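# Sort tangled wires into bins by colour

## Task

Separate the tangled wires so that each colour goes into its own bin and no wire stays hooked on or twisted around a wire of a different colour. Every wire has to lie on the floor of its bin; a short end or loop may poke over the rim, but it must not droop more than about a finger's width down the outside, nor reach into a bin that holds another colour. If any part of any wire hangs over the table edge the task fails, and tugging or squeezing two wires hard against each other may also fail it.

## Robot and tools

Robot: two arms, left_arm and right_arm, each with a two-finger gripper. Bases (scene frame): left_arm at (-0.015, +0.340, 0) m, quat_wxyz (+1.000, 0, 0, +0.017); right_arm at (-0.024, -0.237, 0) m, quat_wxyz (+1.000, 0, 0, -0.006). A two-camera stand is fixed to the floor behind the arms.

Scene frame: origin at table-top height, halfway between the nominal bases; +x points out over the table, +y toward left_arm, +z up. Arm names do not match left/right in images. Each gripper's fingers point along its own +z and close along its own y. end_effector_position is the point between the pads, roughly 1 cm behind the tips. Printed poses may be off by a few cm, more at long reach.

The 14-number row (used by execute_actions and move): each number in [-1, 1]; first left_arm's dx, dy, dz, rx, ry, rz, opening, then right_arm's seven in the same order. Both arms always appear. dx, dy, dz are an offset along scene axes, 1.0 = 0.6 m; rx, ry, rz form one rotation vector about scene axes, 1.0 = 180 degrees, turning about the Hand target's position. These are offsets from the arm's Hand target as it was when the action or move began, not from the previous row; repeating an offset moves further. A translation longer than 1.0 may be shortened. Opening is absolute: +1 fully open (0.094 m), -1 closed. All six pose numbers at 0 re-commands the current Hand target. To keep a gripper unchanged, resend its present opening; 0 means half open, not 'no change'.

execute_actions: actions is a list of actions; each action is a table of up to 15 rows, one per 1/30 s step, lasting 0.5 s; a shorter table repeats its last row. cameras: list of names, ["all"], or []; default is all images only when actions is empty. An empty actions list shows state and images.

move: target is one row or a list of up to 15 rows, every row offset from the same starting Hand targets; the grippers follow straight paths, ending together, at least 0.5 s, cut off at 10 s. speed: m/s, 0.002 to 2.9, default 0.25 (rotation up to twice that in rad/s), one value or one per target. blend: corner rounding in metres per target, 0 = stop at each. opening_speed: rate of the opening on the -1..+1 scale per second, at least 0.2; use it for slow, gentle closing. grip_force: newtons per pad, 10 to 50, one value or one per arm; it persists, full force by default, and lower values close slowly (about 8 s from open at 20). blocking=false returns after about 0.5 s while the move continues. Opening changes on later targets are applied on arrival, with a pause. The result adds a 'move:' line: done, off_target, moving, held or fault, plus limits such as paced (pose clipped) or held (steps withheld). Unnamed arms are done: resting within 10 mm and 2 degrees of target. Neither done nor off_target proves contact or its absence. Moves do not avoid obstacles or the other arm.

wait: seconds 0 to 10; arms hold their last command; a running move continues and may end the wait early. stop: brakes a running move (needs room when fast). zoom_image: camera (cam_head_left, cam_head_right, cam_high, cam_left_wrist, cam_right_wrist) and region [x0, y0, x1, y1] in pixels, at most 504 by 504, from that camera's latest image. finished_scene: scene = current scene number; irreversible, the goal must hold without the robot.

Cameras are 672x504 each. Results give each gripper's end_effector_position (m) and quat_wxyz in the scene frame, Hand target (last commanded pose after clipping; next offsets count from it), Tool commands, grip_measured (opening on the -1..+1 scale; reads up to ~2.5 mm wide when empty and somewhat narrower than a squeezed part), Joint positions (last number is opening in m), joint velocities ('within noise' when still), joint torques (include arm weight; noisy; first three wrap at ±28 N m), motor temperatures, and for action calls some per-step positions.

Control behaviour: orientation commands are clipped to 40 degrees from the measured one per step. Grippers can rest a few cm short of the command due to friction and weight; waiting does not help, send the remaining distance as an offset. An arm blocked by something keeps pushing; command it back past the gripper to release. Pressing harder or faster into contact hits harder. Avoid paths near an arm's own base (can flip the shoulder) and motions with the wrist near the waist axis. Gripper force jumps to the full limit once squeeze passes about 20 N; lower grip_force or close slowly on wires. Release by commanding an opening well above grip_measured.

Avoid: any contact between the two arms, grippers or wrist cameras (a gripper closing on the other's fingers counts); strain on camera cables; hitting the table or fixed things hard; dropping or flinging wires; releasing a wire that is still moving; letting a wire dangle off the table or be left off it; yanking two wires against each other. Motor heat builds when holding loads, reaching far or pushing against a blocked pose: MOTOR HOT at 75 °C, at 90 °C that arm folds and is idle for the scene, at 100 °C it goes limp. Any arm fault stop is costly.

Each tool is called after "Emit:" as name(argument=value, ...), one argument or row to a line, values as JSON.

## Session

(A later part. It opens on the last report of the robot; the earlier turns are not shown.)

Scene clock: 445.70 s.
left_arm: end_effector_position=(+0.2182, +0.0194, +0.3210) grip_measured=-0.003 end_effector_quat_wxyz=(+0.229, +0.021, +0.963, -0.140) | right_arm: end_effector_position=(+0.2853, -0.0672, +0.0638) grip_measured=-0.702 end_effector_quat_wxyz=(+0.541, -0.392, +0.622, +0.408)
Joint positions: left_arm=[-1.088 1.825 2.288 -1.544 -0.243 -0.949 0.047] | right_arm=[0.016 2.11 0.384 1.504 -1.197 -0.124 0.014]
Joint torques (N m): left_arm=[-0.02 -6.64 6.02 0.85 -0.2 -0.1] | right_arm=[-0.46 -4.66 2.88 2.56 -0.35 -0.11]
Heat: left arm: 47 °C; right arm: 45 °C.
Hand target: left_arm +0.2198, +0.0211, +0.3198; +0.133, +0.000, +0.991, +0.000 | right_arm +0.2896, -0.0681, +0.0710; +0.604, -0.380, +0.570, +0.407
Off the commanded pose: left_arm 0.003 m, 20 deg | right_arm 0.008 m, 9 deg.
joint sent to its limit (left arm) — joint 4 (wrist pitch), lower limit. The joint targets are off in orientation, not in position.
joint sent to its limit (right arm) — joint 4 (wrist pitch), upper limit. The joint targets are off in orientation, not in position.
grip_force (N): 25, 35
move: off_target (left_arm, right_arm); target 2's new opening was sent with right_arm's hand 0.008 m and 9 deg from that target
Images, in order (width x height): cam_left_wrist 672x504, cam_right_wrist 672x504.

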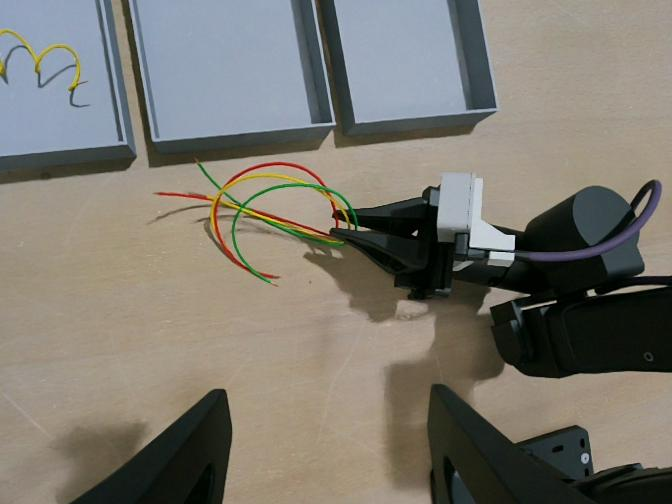

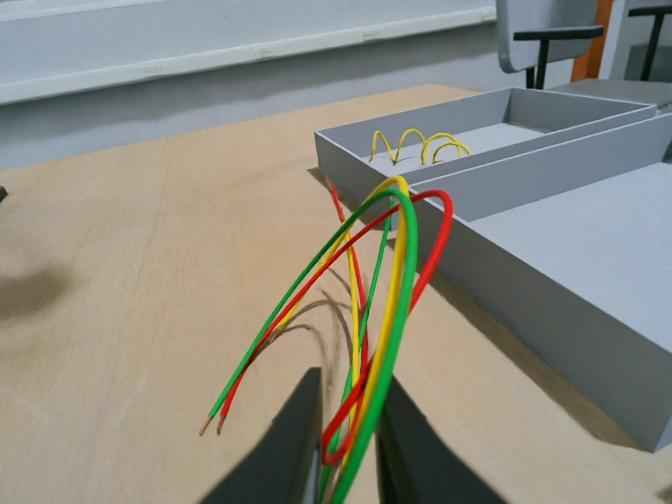

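Emit:
move(
  target=[
    [0,0,0,0,0,0,0,-0.02,-0.08,0.0,0,0,0,-0.6],
    [0,0,0,0,0,0,0,-0.1,-0.3,0.15,0,0,0,0],
  ],
  speed=0.07,
  blend=0.02,
  cameras=["cam_left_wrist","cam_right_wrist","cam_high"],
)

Emit:
zoom_image(
  camera="cam_left_wrist",
  region=[120, 100, 420, 350],
)

Scene clock: 459.97 s.
left_arm: end_effector_position=(+0.2182, +0.0194, +0.3210) grip_measured=-0.003 end_effector_quat_wxyz=(+0.229, +0.021, +0.963, -0.140) | right_arm: end_effector_position=(+0.2339, -0.2493, +0.1603) grip_measured=-0.002 end_effector_quat_wxyz=(+0.659, -0.239, +0.664, +0.259)
Joint positions: left_arm=[-1.088 1.825 2.288 -1.544 -0.243 -0.949 0.047] | right_arm=[-0.814 1.517 0.128 1.498 -1.546 0.139 0.047]
Joint torques (N m): left_arm=[0.12 -6.75 6.15 0.81 -0.19 -0.07] | right_arm=[-0.51 -3.62 2.24 1.46 -0.1 0.03]
Heat: left arm: 46 °C; right arm: 45 °C.
Hand target: left_arm +0.2198, +0.0211, +0.3198; +0.133, +0.000, +0.991, +0.000 | right_arm +0.2296, -0.2481, +0.1611; +0.604, -0.380, +0.570, +0.407
Off the commanded pose: left_arm 0.003 m, 20 deg | right_arm 0.005 m, 27 deg.
joint sent to its limit (left arm) — joint 4 (wrist pitch), lower limit. The joint targets are off in orientation, not in position.
joint sent to its limit (right arm) — joint 5 (wrist yaw), lower limit. The joint targets are off in orientation, not in position.
grip_force (N): 25, 35
move: off_target (left_arm, right_arm); target 2's new opening was sent with right_arm's hand 0.005 m and 27 deg from that target
Images, in order (width x height): cam_high 672x504, cam_left_wrist 672x504, cam_right_wrist 672x504.

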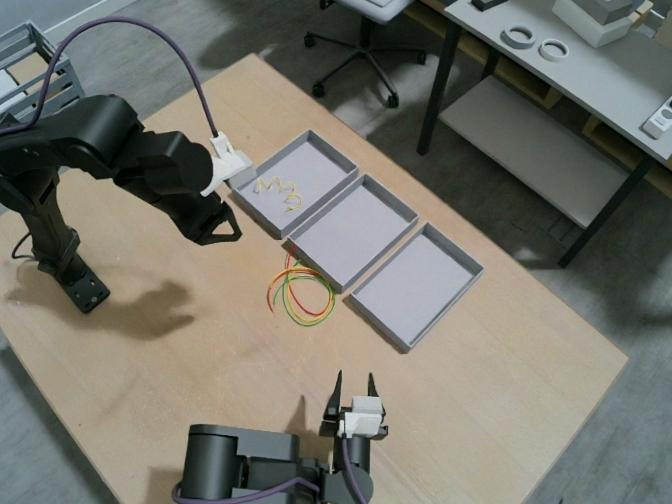

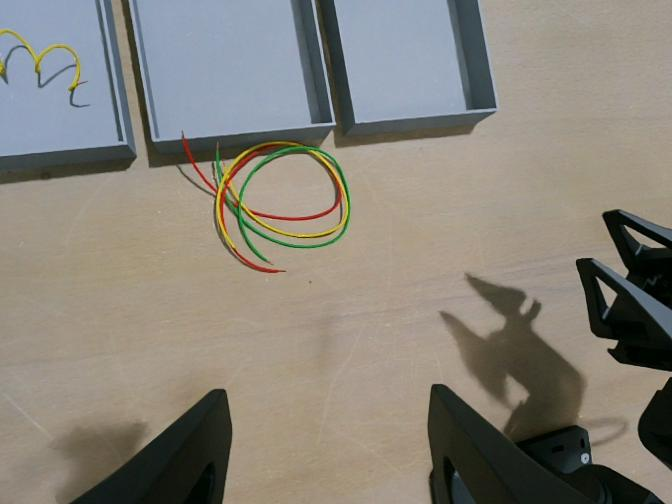

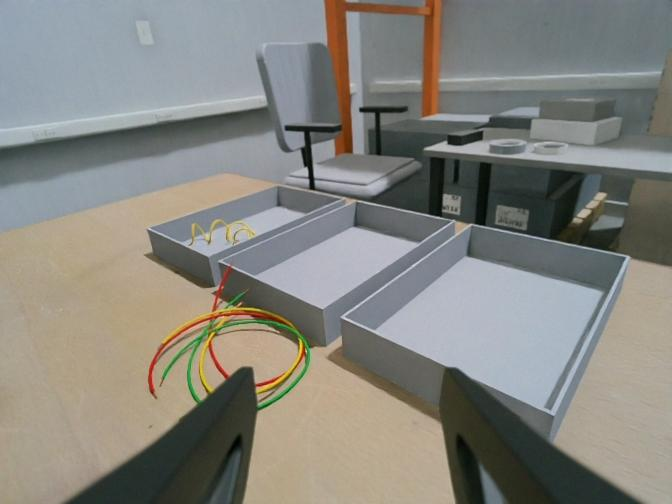

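Scaled by 1.680 from the camera's 672x504 image, which has a finer 960x720 frame.

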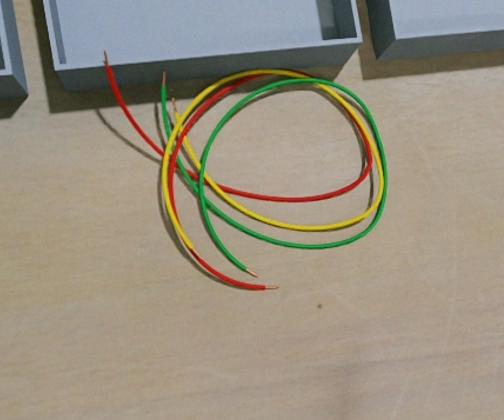

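Emit:
move(
  target=[0.18,0.073,-0.32,0,-0.02,0,-0.3,-0.1,-0.1,0.1,0,0,0,0],
  speed=0.15,
  cameras=["cam_left_wrist"],
)

Emit:
zoom_image(
  camera="cam_left_wrist",
  region=[200, 180, 650, 504],
)

Scene clock: 498.97 s.
left_arm: end_effector_position=(+0.3243, +0.0634, +0.1342) grip_measured=-0.297 end_effector_quat_wxyz=(+0.162, -0.002, +0.987, -0.008) | right_arm: end_effector_position=(+0.1773, -0.3103, +0.2268) grip_measured=-0.002 end_effector_quat_wxyz=(+0.707, -0.063, +0.700, +0.077)
Joint positions: left_arm=[-0.808 1.976 1.784 -1.131 -0.214 -0.75 0.033] | right_arm=[-1.347 0.819 0.036 1.451 -1.552 0.687 0.047]
Joint torques (N m): left_arm=[0.23 -9.05 5.26 0.77 -0.21 0.04] | right_arm=[-0.51 0.44 4.44 0.78 0.31 0.05]
Heat: left arm: 46 °C; right arm: 43 °C.
Hand target: left_arm +0.3279, +0.0650, +0.1277; +0.164, +0.000, +0.986, +0.000 | right_arm +0.1696, -0.3080, +0.2210; +0.650, -0.294, +0.624, +0.317
Off the commanded pose: left_arm 0.007 m, 1 deg | right_arm 0.010 m, 56 deg; orientation clipped.
joint sent to its limit (right arm) — joint 5 (wrist yaw), lower limit. The joint targets are off in position and orientation.
grip_force (N): 25, 35
move: off_target (right_arm); limits=paced
Images, in order (width x height): cam_left_wrist 672x504.

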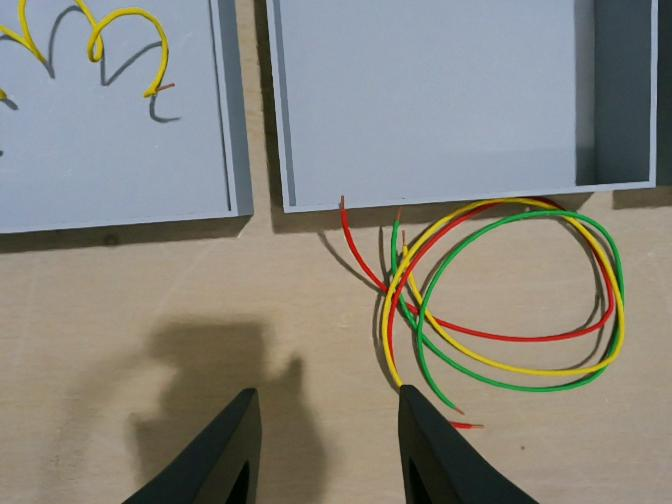

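Scaled by 1.120 from the camera's 672x504 image, which has a finer 960x720 frame.

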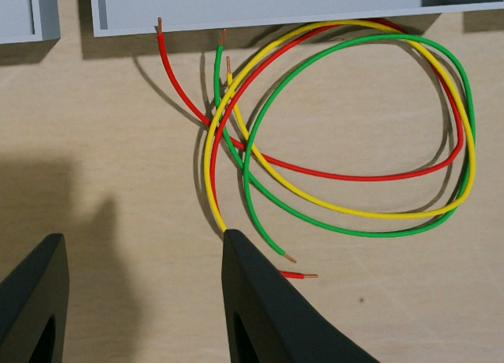

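Emit:
move(
  target=[
    [0.033,-0.04,0,0,0,0,-0.62,0,0,0,0,0,0,0],
    [0.033,-0.04,-0.12,0,0,0,-0.62,0,0,0,0,0,0,0],
  ],
  speed=0.1,
  cameras=["cam_left_wrist"],
)

Emit:
zoom_image(
  camera="cam_left_wrist",
  region=[200, 180, 560, 504],
)

Scene clock: 513.17 s.
left_arm: end_effector_position=(+0.3474, +0.0410, +0.0651) grip_measured=-0.617 end_effector_quat_wxyz=(+0.163, -0.002, +0.987, -0.009) | right_arm: end_effector_position=(+0.1772, -0.3098, +0.2268) grip_measured=-0.002 end_effector_quat_wxyz=(+0.707, -0.059, +0.701, +0.080)
Joint positions: left_arm=[-0.808 2.123 1.725 -0.923 -0.215 -0.75 0.018] | right_arm=[-1.347 0.804 0.036 1.428 -1.552 0.687 0.047]
Joint torques (N m): left_arm=[-0.55 -10.14 5.24 0.83 -0.24 -0.06] | right_arm=[-0.64 0.5 4.45 0.78 0.31 -0.04]
Heat: left arm: 47 °C; right arm: 43 °C.
Hand target: left_arm +0.3477, +0.0410, +0.0558; +0.164, +0.000, +0.986, +0.000 | right_arm +0.1696, -0.3081, +0.2210; +0.650, -0.294, +0.624, +0.317
Off the commanded pose: left_arm 0.009 m, 1 deg | right_arm 0.010 m, 40 deg.
joint sent to its limit (right arm) — joint 5 (wrist yaw), lower limit. The joint targets are off in position and orientation.
grip_force (N): 25, 35
move: off_target (right_arm)
Images, in order (width x height): cam_left_wrist 672x504.

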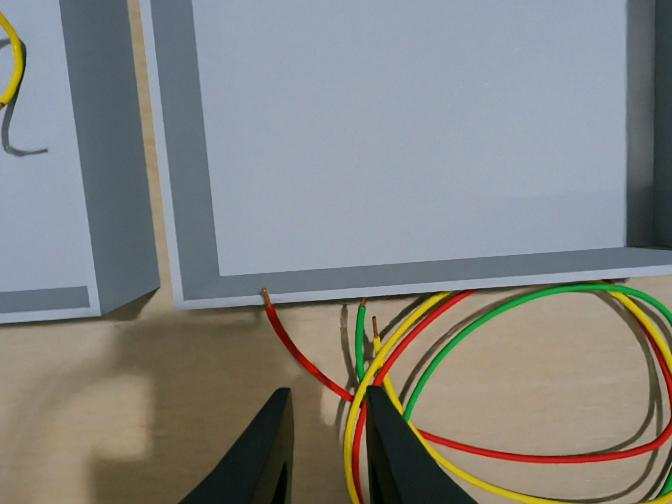

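Scaled by 1.400 from the camera's 672x504 image, which has a finer 960x720 frame.

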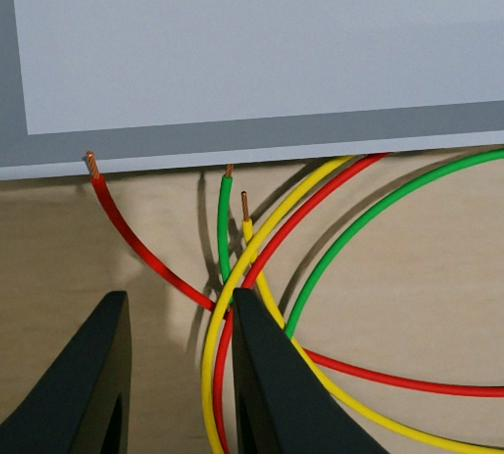

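Emit:
move(
  target=[
    [0.002,0.016,0,0,0,0,-0.62,0,0,0,0,0,0,0],
    [0.002,0.016,-0.06,0,0,0,-0.62,0,0,0,0,0,0,0],
  ],
  speed=0.06,
  cameras=["cam_left_wrist"],
)

Emit:
zoom_image(
  camera="cam_left_wrist",
  region=[200, 254, 500, 504],
)

Scene clock: 526.43 s.
left_arm: end_effector_position=(+0.3466, +0.0456, +0.0315) grip_measured=-0.617 end_effector_quat_wxyz=(+0.166, +0.000, +0.986, -0.010) | right_arm: end_effector_position=(+0.1773, -0.3099, +0.2266) grip_measured=-0.002 end_effector_quat_wxyz=(+0.706, -0.058, +0.701, +0.081)
Joint positions: left_arm=[-0.802 2.131 1.599 -0.78 -0.215 -0.74 0.018] | right_arm=[-1.347 0.804 0.036 1.425 -1.552 0.687 0.047]
Joint torques (N m): left_arm=[0.68 -9.85 4.85 0.81 -0.2 0.07] | right_arm=[-0.65 0.36 4.46 0.78 0.3 -0.05]
Heat: left arm: 49 °C; right arm: 42 °C.
Hand target: left_arm +0.3489, +0.0506, +0.0199; +0.164, +0.000, +0.986, +0.000 | right_arm +0.1696, -0.3081, +0.2210; +0.650, -0.294, +0.624, +0.317
Off the commanded pose: left_arm 0.013 m, 1 deg | right_arm 0.010 m, 40 deg.
joint sent to its limit (right arm) — joint 5 (wrist yaw), lower limit. The joint targets are off in position and orientation.
grip_force (N): 25, 35
move: off_target (left_arm, right_arm)
Images, in order (width x height): cam_left_wrist 672x504.

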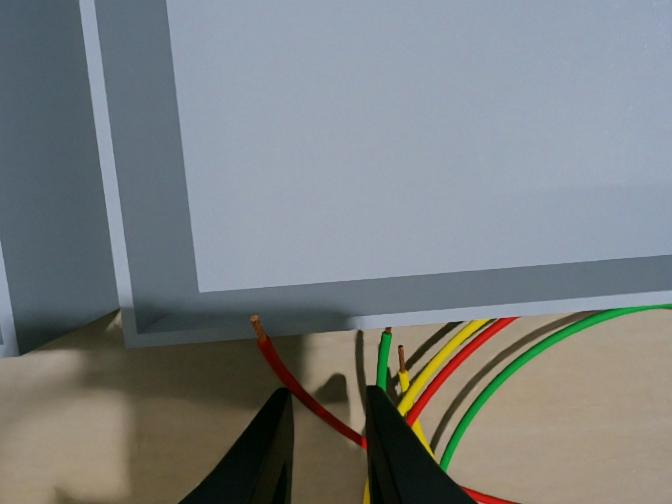

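Scaled by 1.680 from the camera's 672x504 image, which has a finer 960x720 frame.

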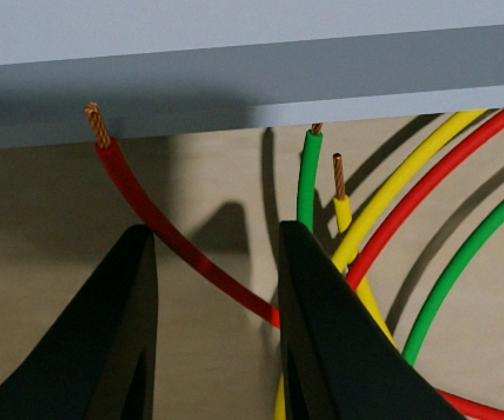

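Emit:
move(
  target=[
    [0.004,0.004,-0.018,0,0,0,-0.62,0,0,0,0,0,0,0],
    [0.004,0.004,-0.018,0,0,0,-1,0,0,0,0,0,0,0],
  ],
  speed=0.04,
  opening_speed=0.3,
  cameras=["cam_left_wrist"],
)

Emit:
zoom_image(
  camera="cam_left_wrist",
  region=[200, 254, 500, 504],
)

Scene clock: 538.93 s.
left_arm: end_effector_position=(+0.3500, +0.0478, +0.0213) grip_measured=-0.942 end_effector_quat_wxyz=(+0.168, -0.001, +0.986, -0.011) | right_arm: end_effector_position=(+0.1773, -0.3099, +0.2266) grip_measured=-0.002 end_effector_quat_wxyz=(+0.706, -0.058, +0.701, +0.081)
Joint positions: left_arm=[-0.794 2.144 1.577 -0.74 -0.215 -0.732 0.003] | right_arm=[-1.347 0.804 0.036 1.425 -1.552 0.687 0.047]
Joint torques (N m): left_arm=[0.44 -9.74 5 0.82 -0.18 0.05] | right_arm=[-0.65 0.36 4.46 0.78 0.31 -0.05]
Heat: left arm: 47 °C; right arm: 42 °C.
Hand target: left_arm +0.3512, +0.0530, +0.0089; +0.164, +0.000, +0.986, +0.000 | right_arm +0.1696, -0.3081, +0.2210; +0.650, -0.294, +0.624, +0.317
Off the commanded pose: left_arm 0.013 m, 1 deg | right_arm 0.010 m, 40 deg.
joint sent to its limit (right arm) — joint 5 (wrist yaw), lower limit. The joint targets are off in position and orientation.
grip_force (N): 25, 35
move: off_target (left_arm, right_arm); target 2's new opening was sent with left_arm's hand 0.013 m and 1 deg from that target
Images, in order (width x height): cam_left_wrist 672x504.

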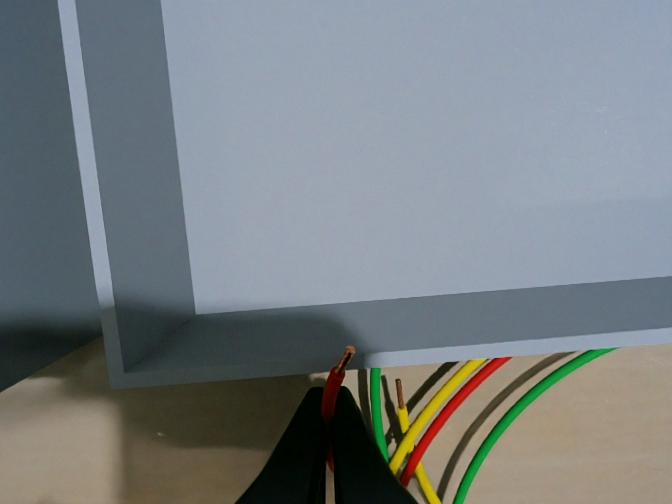

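Scaled by 1.680 from the camera's 672x504 image, which has a finer 960x720 frame.

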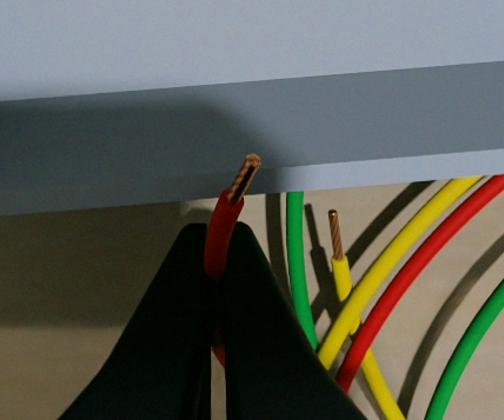

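Emit:
move(
  target=[-0.05,0.05,0.15,0,0,0,-1,0,0,0,0,0,0,0],
  speed=0.05,
  cameras=["cam_left_wrist","cam_high","cam_head_right"],
)

Emit:
zoom_image(
  camera="cam_head_right",
  region=[280, 240, 420, 370],
)

Emit:
zoom_image(
  camera="cam_high",
  region=[220, 220, 360, 350],
)

Scene clock: 552.83 s.
left_arm: end_effector_position=(+0.3197, +0.0780, +0.0881) grip_measured=-0.942 end_effector_quat_wxyz=(+0.157, +0.001, +0.988, +0.000) | right_arm: end_effector_position=(+0.1773, -0.3099, +0.2266) grip_measured=-0.002 end_effector_quat_wxyz=(+0.706, -0.058, +0.701, +0.081)
Joint positions: left_arm=[-0.791 1.947 1.563 -0.953 -0.214 -0.729 0.003] | right_arm=[-1.347 0.804 0.036 1.425 -1.552 0.687 0.047]
Joint torques (N m): left_arm=[0.81 -12.12 6.28 0.46 -0.18 0.01] | right_arm=[-0.65 0.36 4.46 0.78 0.31 -0.06]
Heat: left arm: 49 °C; right arm: 42 °C.
Hand target: left_arm +0.3212, +0.0830, +0.0989; +0.164, +0.000, +0.986, +0.000 | right_arm +0.1696, -0.3081, +0.2210; +0.650, -0.294, +0.624, +0.317
Off the commanded pose: left_arm 0.012 m, 1 deg | right_arm 0.010 m, 40 deg.
joint sent to its limit (right arm) — joint 5 (wrist yaw), lower limit. The joint targets are off in position and orientation.
grip_force (N): 25, 35
move: off_target (left_arm, right_arm)
Images, in order (width x height): cam_head_right 672x504, cam_high 672x504, cam_left_wrist 672x504.

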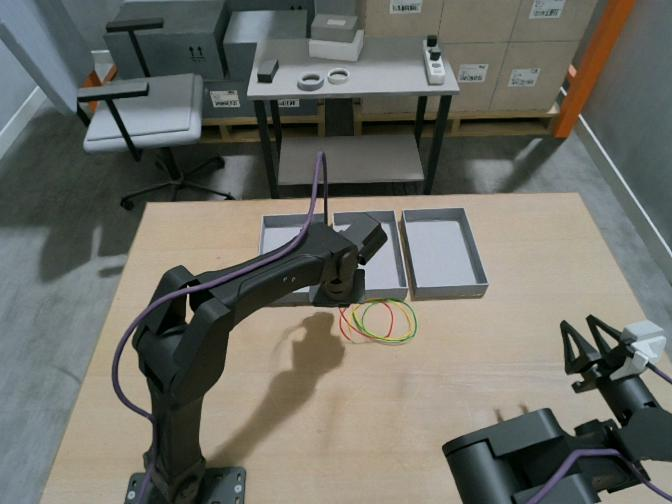

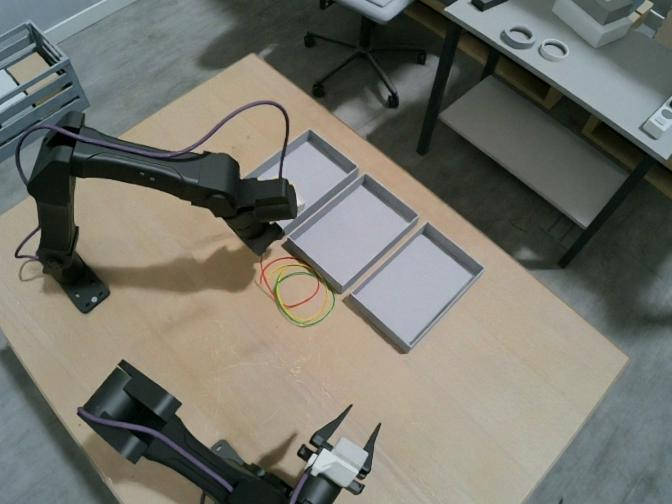

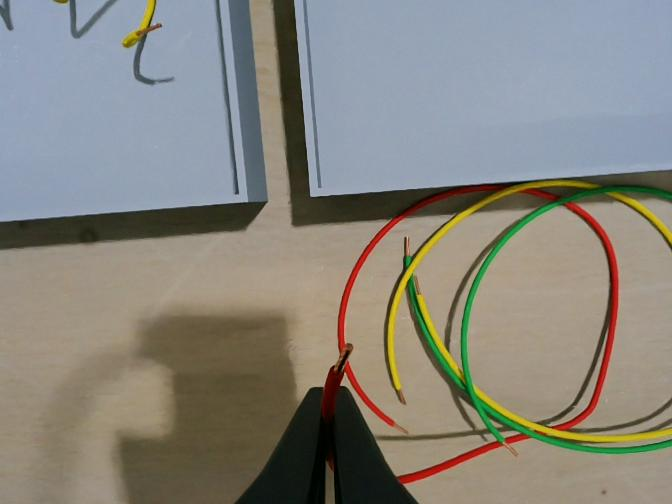

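Scaled by 3.600 from the camera's 672x504 image, which has a finer 960x720 frame.

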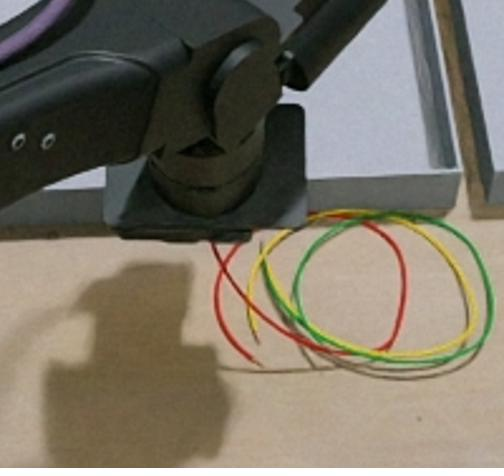

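Scaled by 3.600 from the camera's 672x504 image, which has a finer 960x720 frame.

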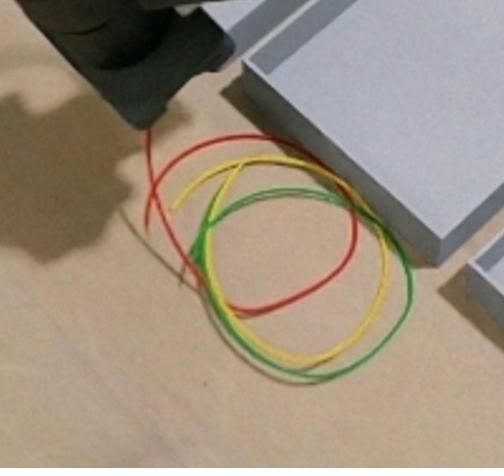

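Emit:
move(
  target=[-0.05,0.2,0.25,0,0,0,-1,0,0,0,0,0,0,0],
  speed=0.05,
  cameras=["cam_left_wrist","cam_high","cam_head_right"],
)

Emit:
zoom_image(
  camera="cam_head_right",
  region=[280, 240, 440, 370],
)

Emit:
zoom_image(
  camera="cam_high",
  region=[200, 200, 360, 350],
)

Scene clock: 566.90 s.
left_arm: end_effector_position=(+0.2940, +0.1990, +0.2388) grip_measured=-0.942 end_effector_quat_wxyz=(+0.157, -0.001, +0.988, +0.003) | right_arm: end_effector_position=(+0.1773, -0.3099, +0.2266) grip_measured=-0.002 end_effector_quat_wxyz=(+0.706, -0.058, +0.701, +0.081)
Joint positions: left_arm=[-0.549 1.641 1.791 -1.448 -0.159 -0.494 0.003] | right_arm=[-1.347 0.804 0.036 1.425 -1.552 0.687 0.047]
Joint torques (N m): left_arm=[0.61 -8.21 6.82 0.53 -0.06 0.05] | right_arm=[-0.65 0.38 4.46 0.78 0.3 -0.05]
Heat: left arm: 50 °C; right arm: 41 °C.
Hand target: left_arm +0.2912, +0.2030, +0.2489; +0.164, +0.000, +0.986, +0.000 | right_arm +0.1696, -0.3081, +0.2210; +0.650, -0.294, +0.624, +0.317
Off the commanded pose: left_arm 0.011 m, 1 deg | right_arm 0.010 m, 40 deg.
joint sent to its limit (right arm) — joint 5 (wrist yaw), lower limit. The joint targets are off in position and orientation.
grip_force (N): 25, 35
move: off_target (left_arm, right_arm)
Images, in order (width x height): cam_head_right 672x504, cam_high 672x504, cam_left_wrist 672x504.

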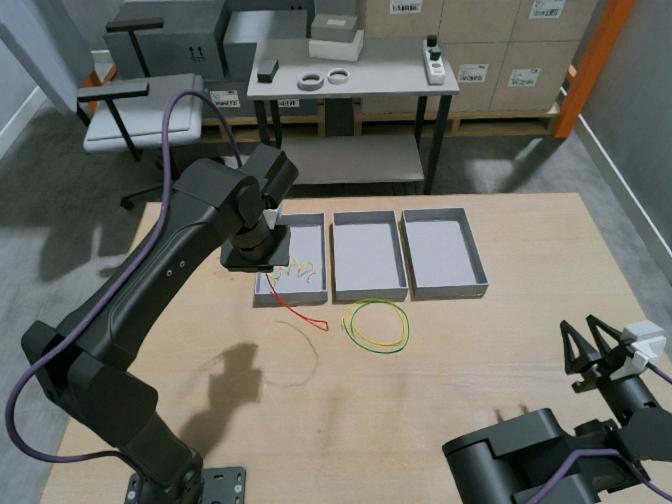

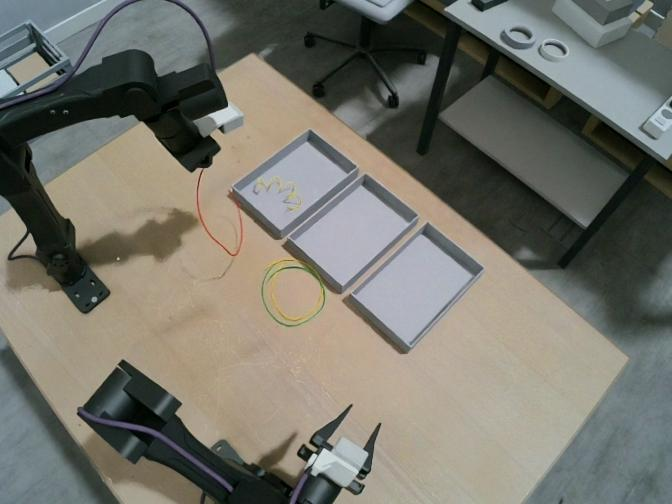

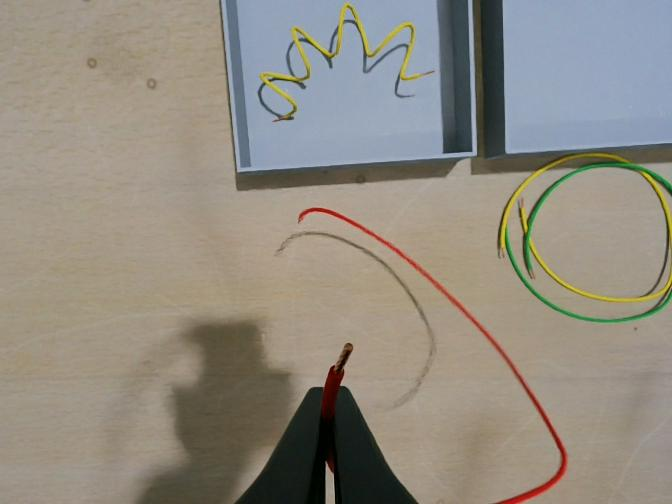

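Scaled by 3.150 from the camera's 672x504 image, which has a finer 960x720 frame.

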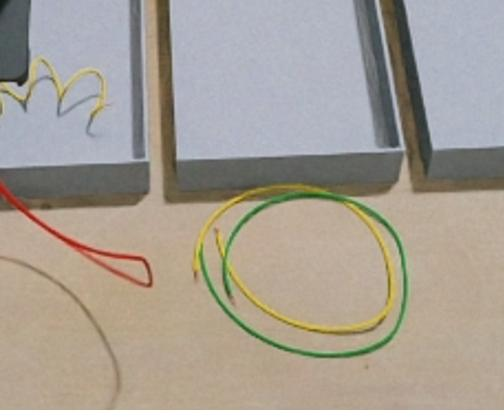

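Scaled by 3.150 from the camera's 672x504 image, which has a finer 960x720 frame.

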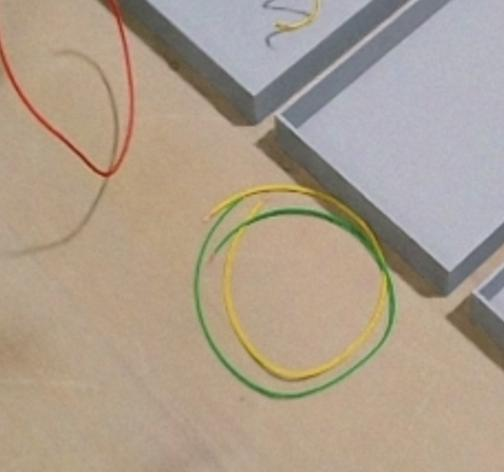

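Emit:
move(
  target=[
    [0.1,-0.1,0.07,0,-0.1,0,-1,0,0,0,0,0,0,0],
    [0.24,-0.245,0.05,0,-0.15,0,-1,0,0,0,0,0,0,0],
  ],
  speed=0.12,
  blend=0.03,
  cameras=["cam_left_wrist","cam_high","cam_head_right"],
)

Scene clock: 588.17 s.
left_arm: end_effector_position=(+0.4330, +0.0579, +0.2814) grip_measured=-0.942 end_effector_quat_wxyz=(+0.388, +0.001, +0.922, -0.008) | right_arm: end_effector_position=(+0.1773, -0.3099, +0.2266) grip_measured=-0.002 end_effector_quat_wxyz=(+0.706, -0.058, +0.701, +0.081)
Joint positions: left_arm=[-0.755 2.125 2.38 -1.161 -0.478 -0.552 0.003] | right_arm=[-1.347 0.804 0.036 1.425 -1.552 0.687 0.047]
Joint torques (N m): left_arm=[-0.68 -9.39 7.31 1.2 -0.35 -0.07] | right_arm=[-0.64 0.36 4.45 0.78 0.31 -0.05]
Motor temperatures (°C): left_arm=[33 49 47 36 32 33 35] | right_arm=[31 34 40 41 34 32 34]
Heat: left arm: 49 °C; right arm: 41 °C.
Hand target: left_arm +0.4351, +0.0560, +0.2790; +0.390, +0.000, +0.921, +0.000 | right_arm +0.1696, -0.3081, +0.2210; +0.650, -0.294, +0.624, +0.317
Off the commanded pose: left_arm 0.004 m, 1 deg | right_arm 0.010 m, 40 deg.
joint sent to its limit (right arm) — joint 5 (wrist yaw), lower limit. The joint targets are off in position and orientation.
grip_force (N): 25, 35
move: off_target (right_arm)
Images, in order (width x height): cam_head_right 672x504, cam_high 672x504, cam_left_wrist 672x504.

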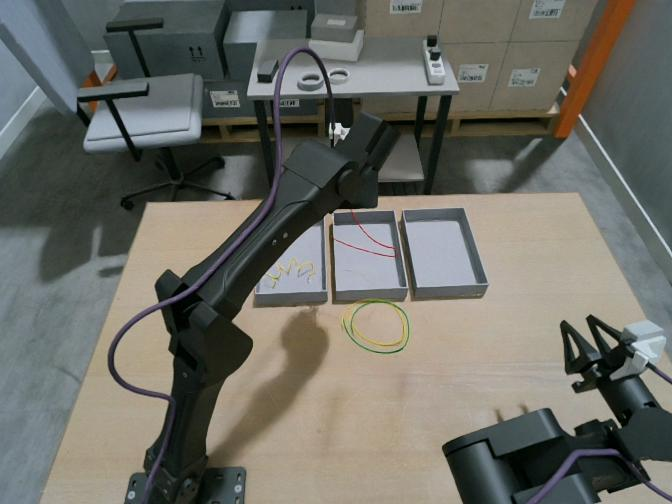

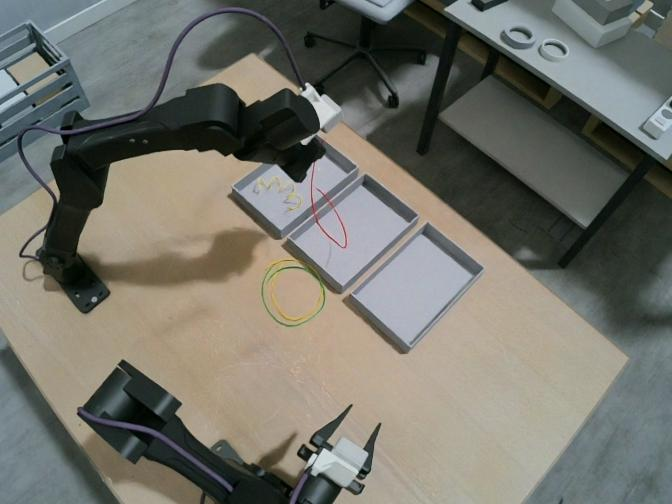

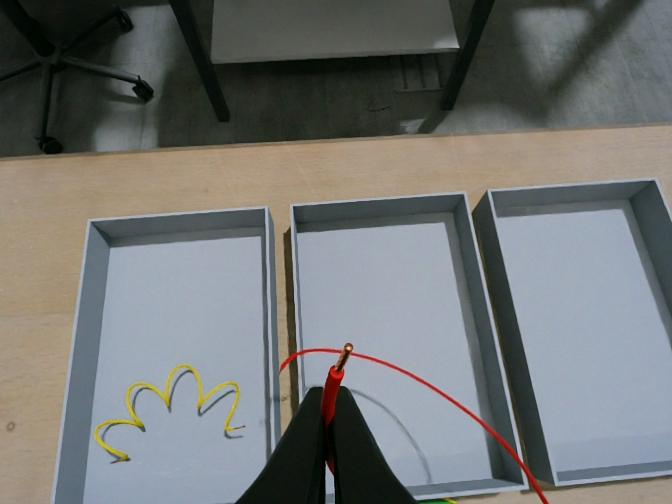

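Emit:
move(
  target=[0.03,-0.005,-0.16,0,0.08,0,-1,0,0,0,0,0,0,0],
  speed=0.08,
  cameras=["cam_left_wrist","cam_high","cam_head_right"],
)

Emit:
zoom_image(
  camera="cam_head_right",
  region=[300, 180, 440, 320],
)

Scene clock: 604.47 s.
left_arm: end_effector_position=(+0.4513, +0.0493, +0.1906) grip_measured=-0.942 end_effector_quat_wxyz=(+0.280, +0.005, +0.960, -0.009) | right_arm: end_effector_position=(+0.1773, -0.3099, +0.2266) grip_measured=-0.002 end_effector_quat_wxyz=(+0.706, -0.058, +0.701, +0.081)
Joint positions: left_arm=[-0.697 2.334 2.484 -1.243 -0.321 -0.573 0.003] | right_arm=[-1.347 0.804 0.036 1.425 -1.552 0.687 0.047]
Joint torques (N m): left_arm=[0.64 -11.03 7.39 0.79 -0.2 -0.09] | right_arm=[-0.65 0.36 4.46 0.78 0.3 -0.05]
Heat: left arm: 48 °C; right arm: 41 °C.
Hand target: left_arm +0.4532, +0.0530, +0.1830; +0.271, +0.000, +0.963, +0.000 | right_arm +0.1696, -0.3081, +0.2210; +0.650, -0.294, +0.624, +0.317
Off the commanded pose: left_arm 0.009 m, 2 deg | right_arm 0.010 m, 40 deg.
joint sent to its limit (right arm) — joint 5 (wrist yaw), lower limit. The joint targets are off in position and orientation.
grip_force (N): 25, 35
move: off_target (right_arm)
Images, in order (width x height): cam_head_right 672x504, cam_high 672x504, cam_left_wrist 672x504.

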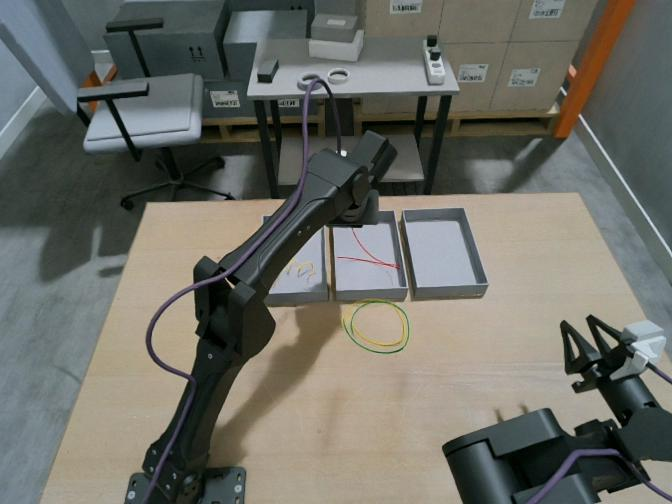

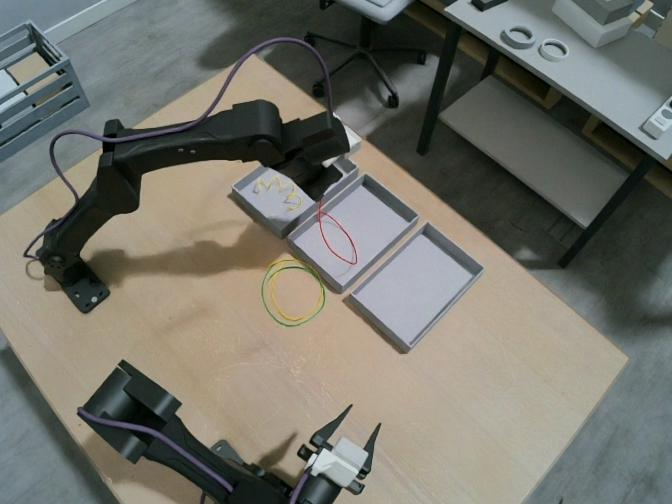

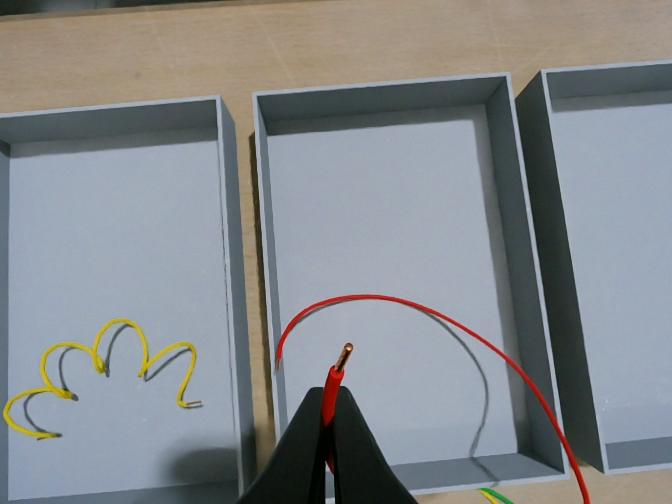

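Scaled by 3.600 from the camera's 672x504 image, which has a finer 960x720 frame.

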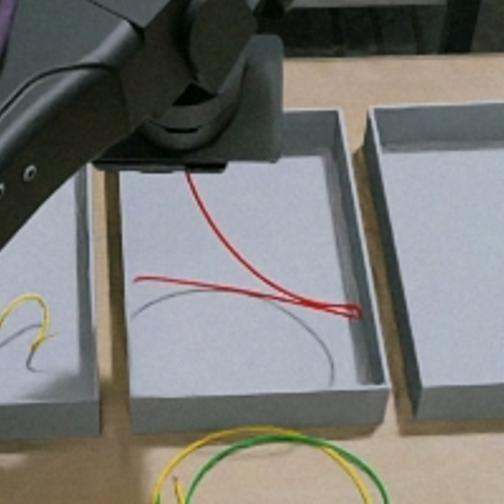

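Emit:
move(
  target=[
    [0.07,0.015,-0.02,0,0,0,-1,0,0,0,0,0,0,0],
    [0.07,0.015,-0.15,0,0,0,-1,0,0,0,0,0,0,0],
  ],
  speed=0.08,
  blend=0.01,
  cameras=["cam_left_wrist","cam_head_right","cam_high"],
)

Emit:
zoom_image(
  camera="cam_head_right",
  region=[300, 180, 440, 320],
)

Scene clock: 616.70 s.
left_arm: end_effector_position=(+0.4925, +0.0610, +0.0773) grip_measured=-0.942 end_effector_quat_wxyz=(+0.256, +0.001, +0.967, +0.006) | right_arm: end_effector_position=(+0.1773, -0.3099, +0.2266) grip_measured=-0.002 end_effector_quat_wxyz=(+0.706, -0.058, +0.701, +0.081)
Joint positions: left_arm=[-0.628 2.447 2.247 -0.937 -0.29 -0.527 0.003] | right_arm=[-1.347 0.804 0.036 1.425 -1.552 0.687 0.047]
Joint torques (N m): left_arm=[0.14 -17.01 5.35 1.09 -0.18 0] | right_arm=[-0.65 0.38 4.46 0.78 0.31 -0.05]
Heat: left arm: 50 °C; right arm: 40 °C.
Hand target: left_arm +0.4952, +0.0619, +0.0930; +0.271, +0.000, +0.962, +0.000 | right_arm +0.1696, -0.3081, +0.2210; +0.650, -0.294, +0.624, +0.317
Off the commanded pose: left_arm 0.016 m, 2 deg | right_arm 0.010 m, 40 deg.
joint sent to its limit (right arm) — joint 5 (wrist yaw), lower limit. The joint targets are off in position and orientation.
grip_force (N): 25, 35
move: off_target (left_arm, right_arm)
Images, in order (width x height): cam_head_right 672x504, cam_high 672x504, cam_left_wrist 672x504.

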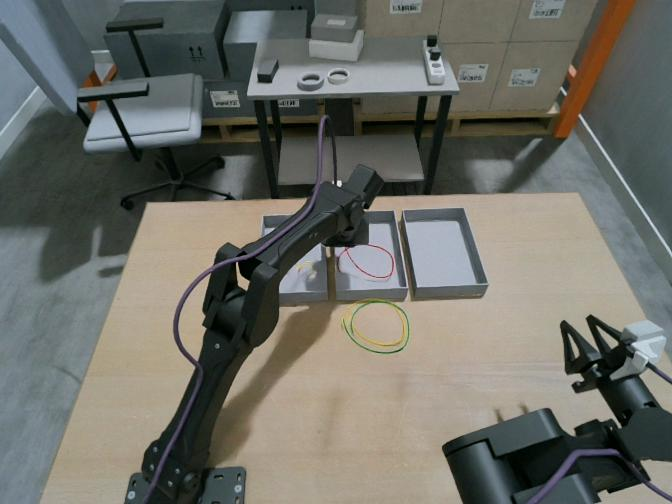

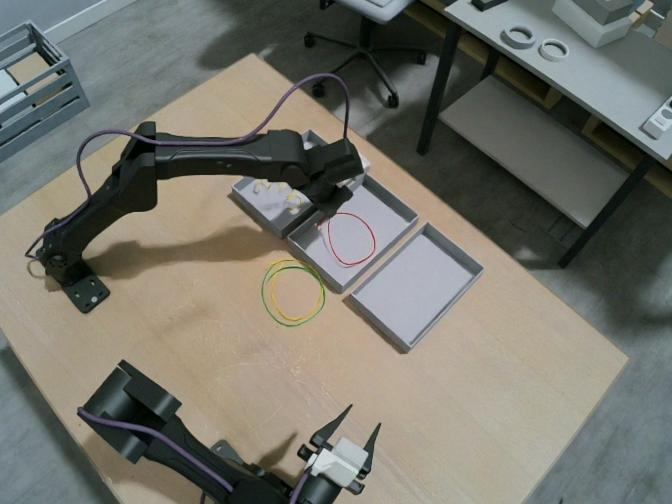

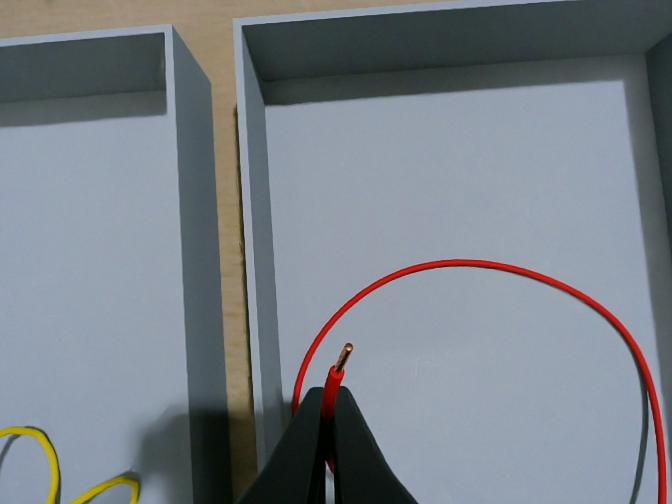

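Scaled by 3.600 from the camera's 672x504 image, which has a finer 960x720 frame.

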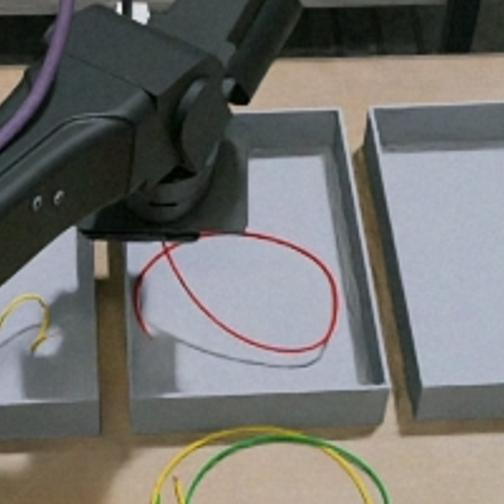

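Fits well. Lower and release.

Emit:
move(
  target=[
    [0,-0.015,-0.08,0,0,0,-1,0,0,0,0,0,0,0],
    [0,-0.015,-0.08,0,0,0,-0.6,0,0,0,0,0,0,0],
  ],
  speed=0.06,
  opening_speed=0.3,
  cameras=["cam_left_wrist"],
)

Emit:
move(
  target=[
    [-0.02,0.0,0.25,0,0,0,-0.6,0,0,0,0,0,0,0],
    [-0.35,0.15,0.35,0,-0.1,0,0,0,0,0,0,0,0,0],
  ],
  speed=0.12,
  blend=0.03,
  cameras=["cam_left_wrist","cam_head_right","cam_high"],
)

Emit:
zoom_image(
  camera="cam_head_right",
  region=[240, 190, 500, 370],
)

Scene clock: 632.03 s.
left_arm: end_effector_position=(+0.4962, +0.0542, +0.0499) grip_measured=-0.603 end_effector_quat_wxyz=(+0.269, +0.001, +0.963, -0.004) | right_arm: end_effector_position=(+0.1773, -0.3099, +0.2266) grip_measured=-0.002 end_effector_quat_wxyz=(+0.706, -0.058, +0.701, +0.081)
Joint positions: left_arm=[-0.634 2.446 2.122 -0.779 -0.29 -0.527 0.019] | right_arm=[-1.347 0.804 0.036 1.425 -1.552 0.687 0.047]
Joint torques (N m): left_arm=[-0.5 -14.05 5.35 1.15 -0.22 -0.09] | right_arm=[-0.65 0.35 4.46 0.78 0.31 -0.05]
Motor temperatures (°C): left_arm=[33 58 48 37 32 33 35] | right_arm=[31 34 40 40 34 32 34]
Heat: left arm: 58 °C; right arm: 40 °C.
Hand target: left_arm +0.4952, +0.0530, +0.0450; +0.271, +0.000, +0.963, +0.000 | right_arm +0.1696, -0.3081, +0.2210; +0.650, -0.294, +0.624, +0.317
Off the commanded pose: left_arm 0.005 m, 1 deg | right_arm 0.010 m, 40 deg.
joint sent to its limit (right arm) — joint 5 (wrist yaw), lower limit. The joint targets are off in position and orientation.
grip_force (N): 25, 35
move: off_target (right_arm)
Images, in order (width x height): cam_left_wrist 672x504.

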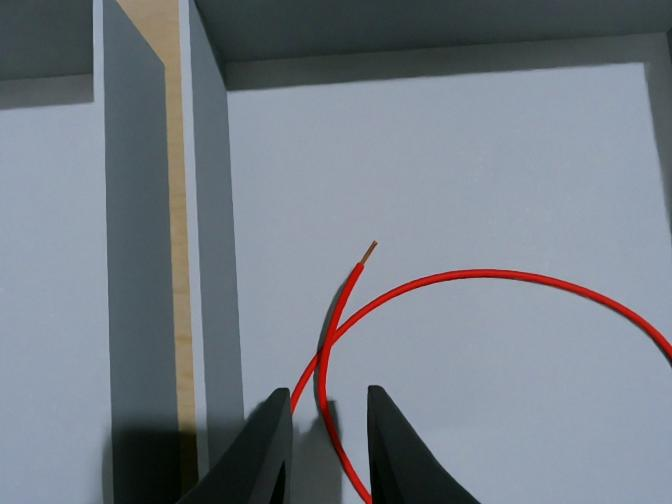

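Scene clock: 636.33 s.
left_arm: end_effector_position=(+0.2864, +0.1392, +0.2547) grip_measured=-0.003 end_effector_quat_wxyz=(+0.412, +0.006, +0.911, -0.006) | right_arm: end_effector_position=(+0.1773, -0.3099, +0.2266) grip_measured=-0.002 end_effector_quat_wxyz=(+0.706, -0.058, +0.701, +0.081)
Joint positions: left_arm=[-0.911 1.38 1.348 -0.898 -0.604 -0.658 0.047] | right_arm=[-1.347 0.804 0.036 1.425 -1.552 0.687 0.047]
Joint torques (N m): left_arm=[-0.5 -5.65 5.31 1.2 -0.43 -0.11] | right_arm=[-0.65 0.36 4.48 0.78 0.3 -0.05]
Motor temperatures (°C): left_arm=[33 57 48 37 32 33 35] | right_arm=[31 34 40 40 34 32 34]
Heat: left arm: 57 °C; right arm: 40 °C.
Hand target: left_arm +0.2852, +0.1431, +0.2549; +0.418, +0.000, +0.908, +0.000 | right_arm +0.1696, -0.3081, +0.2210; +0.650, -0.294, +0.624, +0.317
Off the commanded pose: left_arm 0.004 m, 1 deg | right_arm 0.010 m, 40 deg.
joint sent to its limit (right arm) — joint 5 (wrist yaw), lower limit. The joint targets are off in position and orientation.
grip_force (N): 25, 35
move: off_target (right_arm)
Images, in order (width x height): cam_head_right 672x504, cam_high 672x504, cam_left_wrist 672x504.

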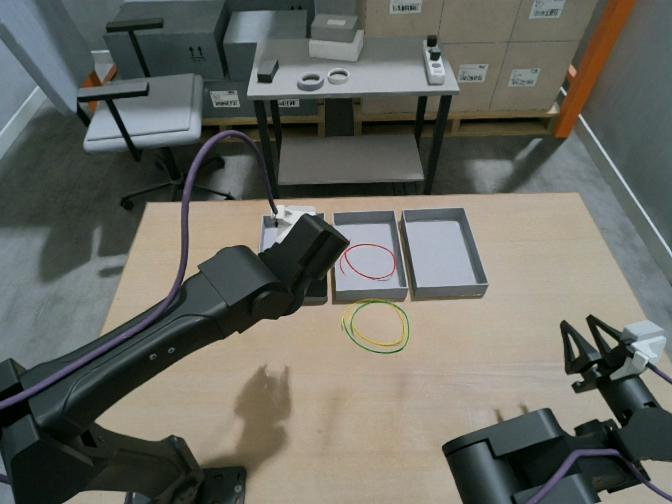

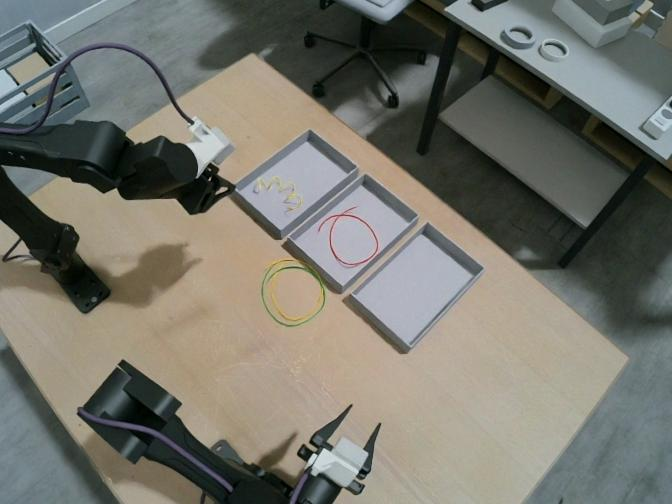

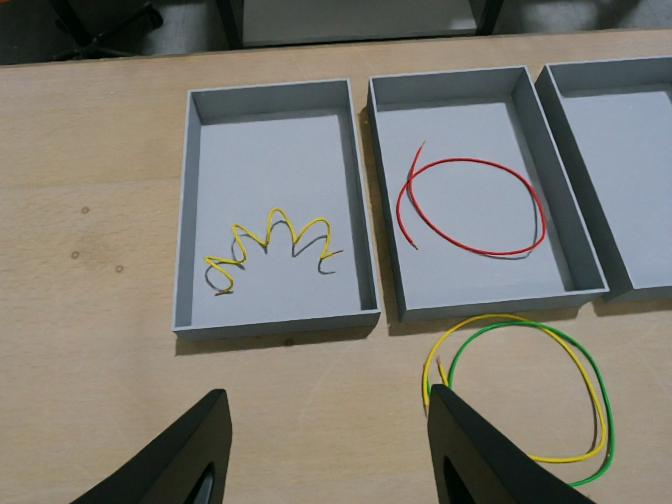

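Scaled by 1.938 from the camera's 672x504 image, which has a finer 960x720 frame.

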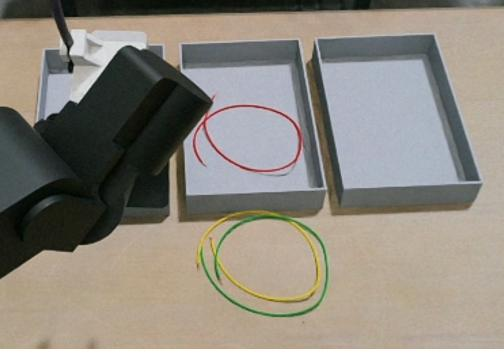

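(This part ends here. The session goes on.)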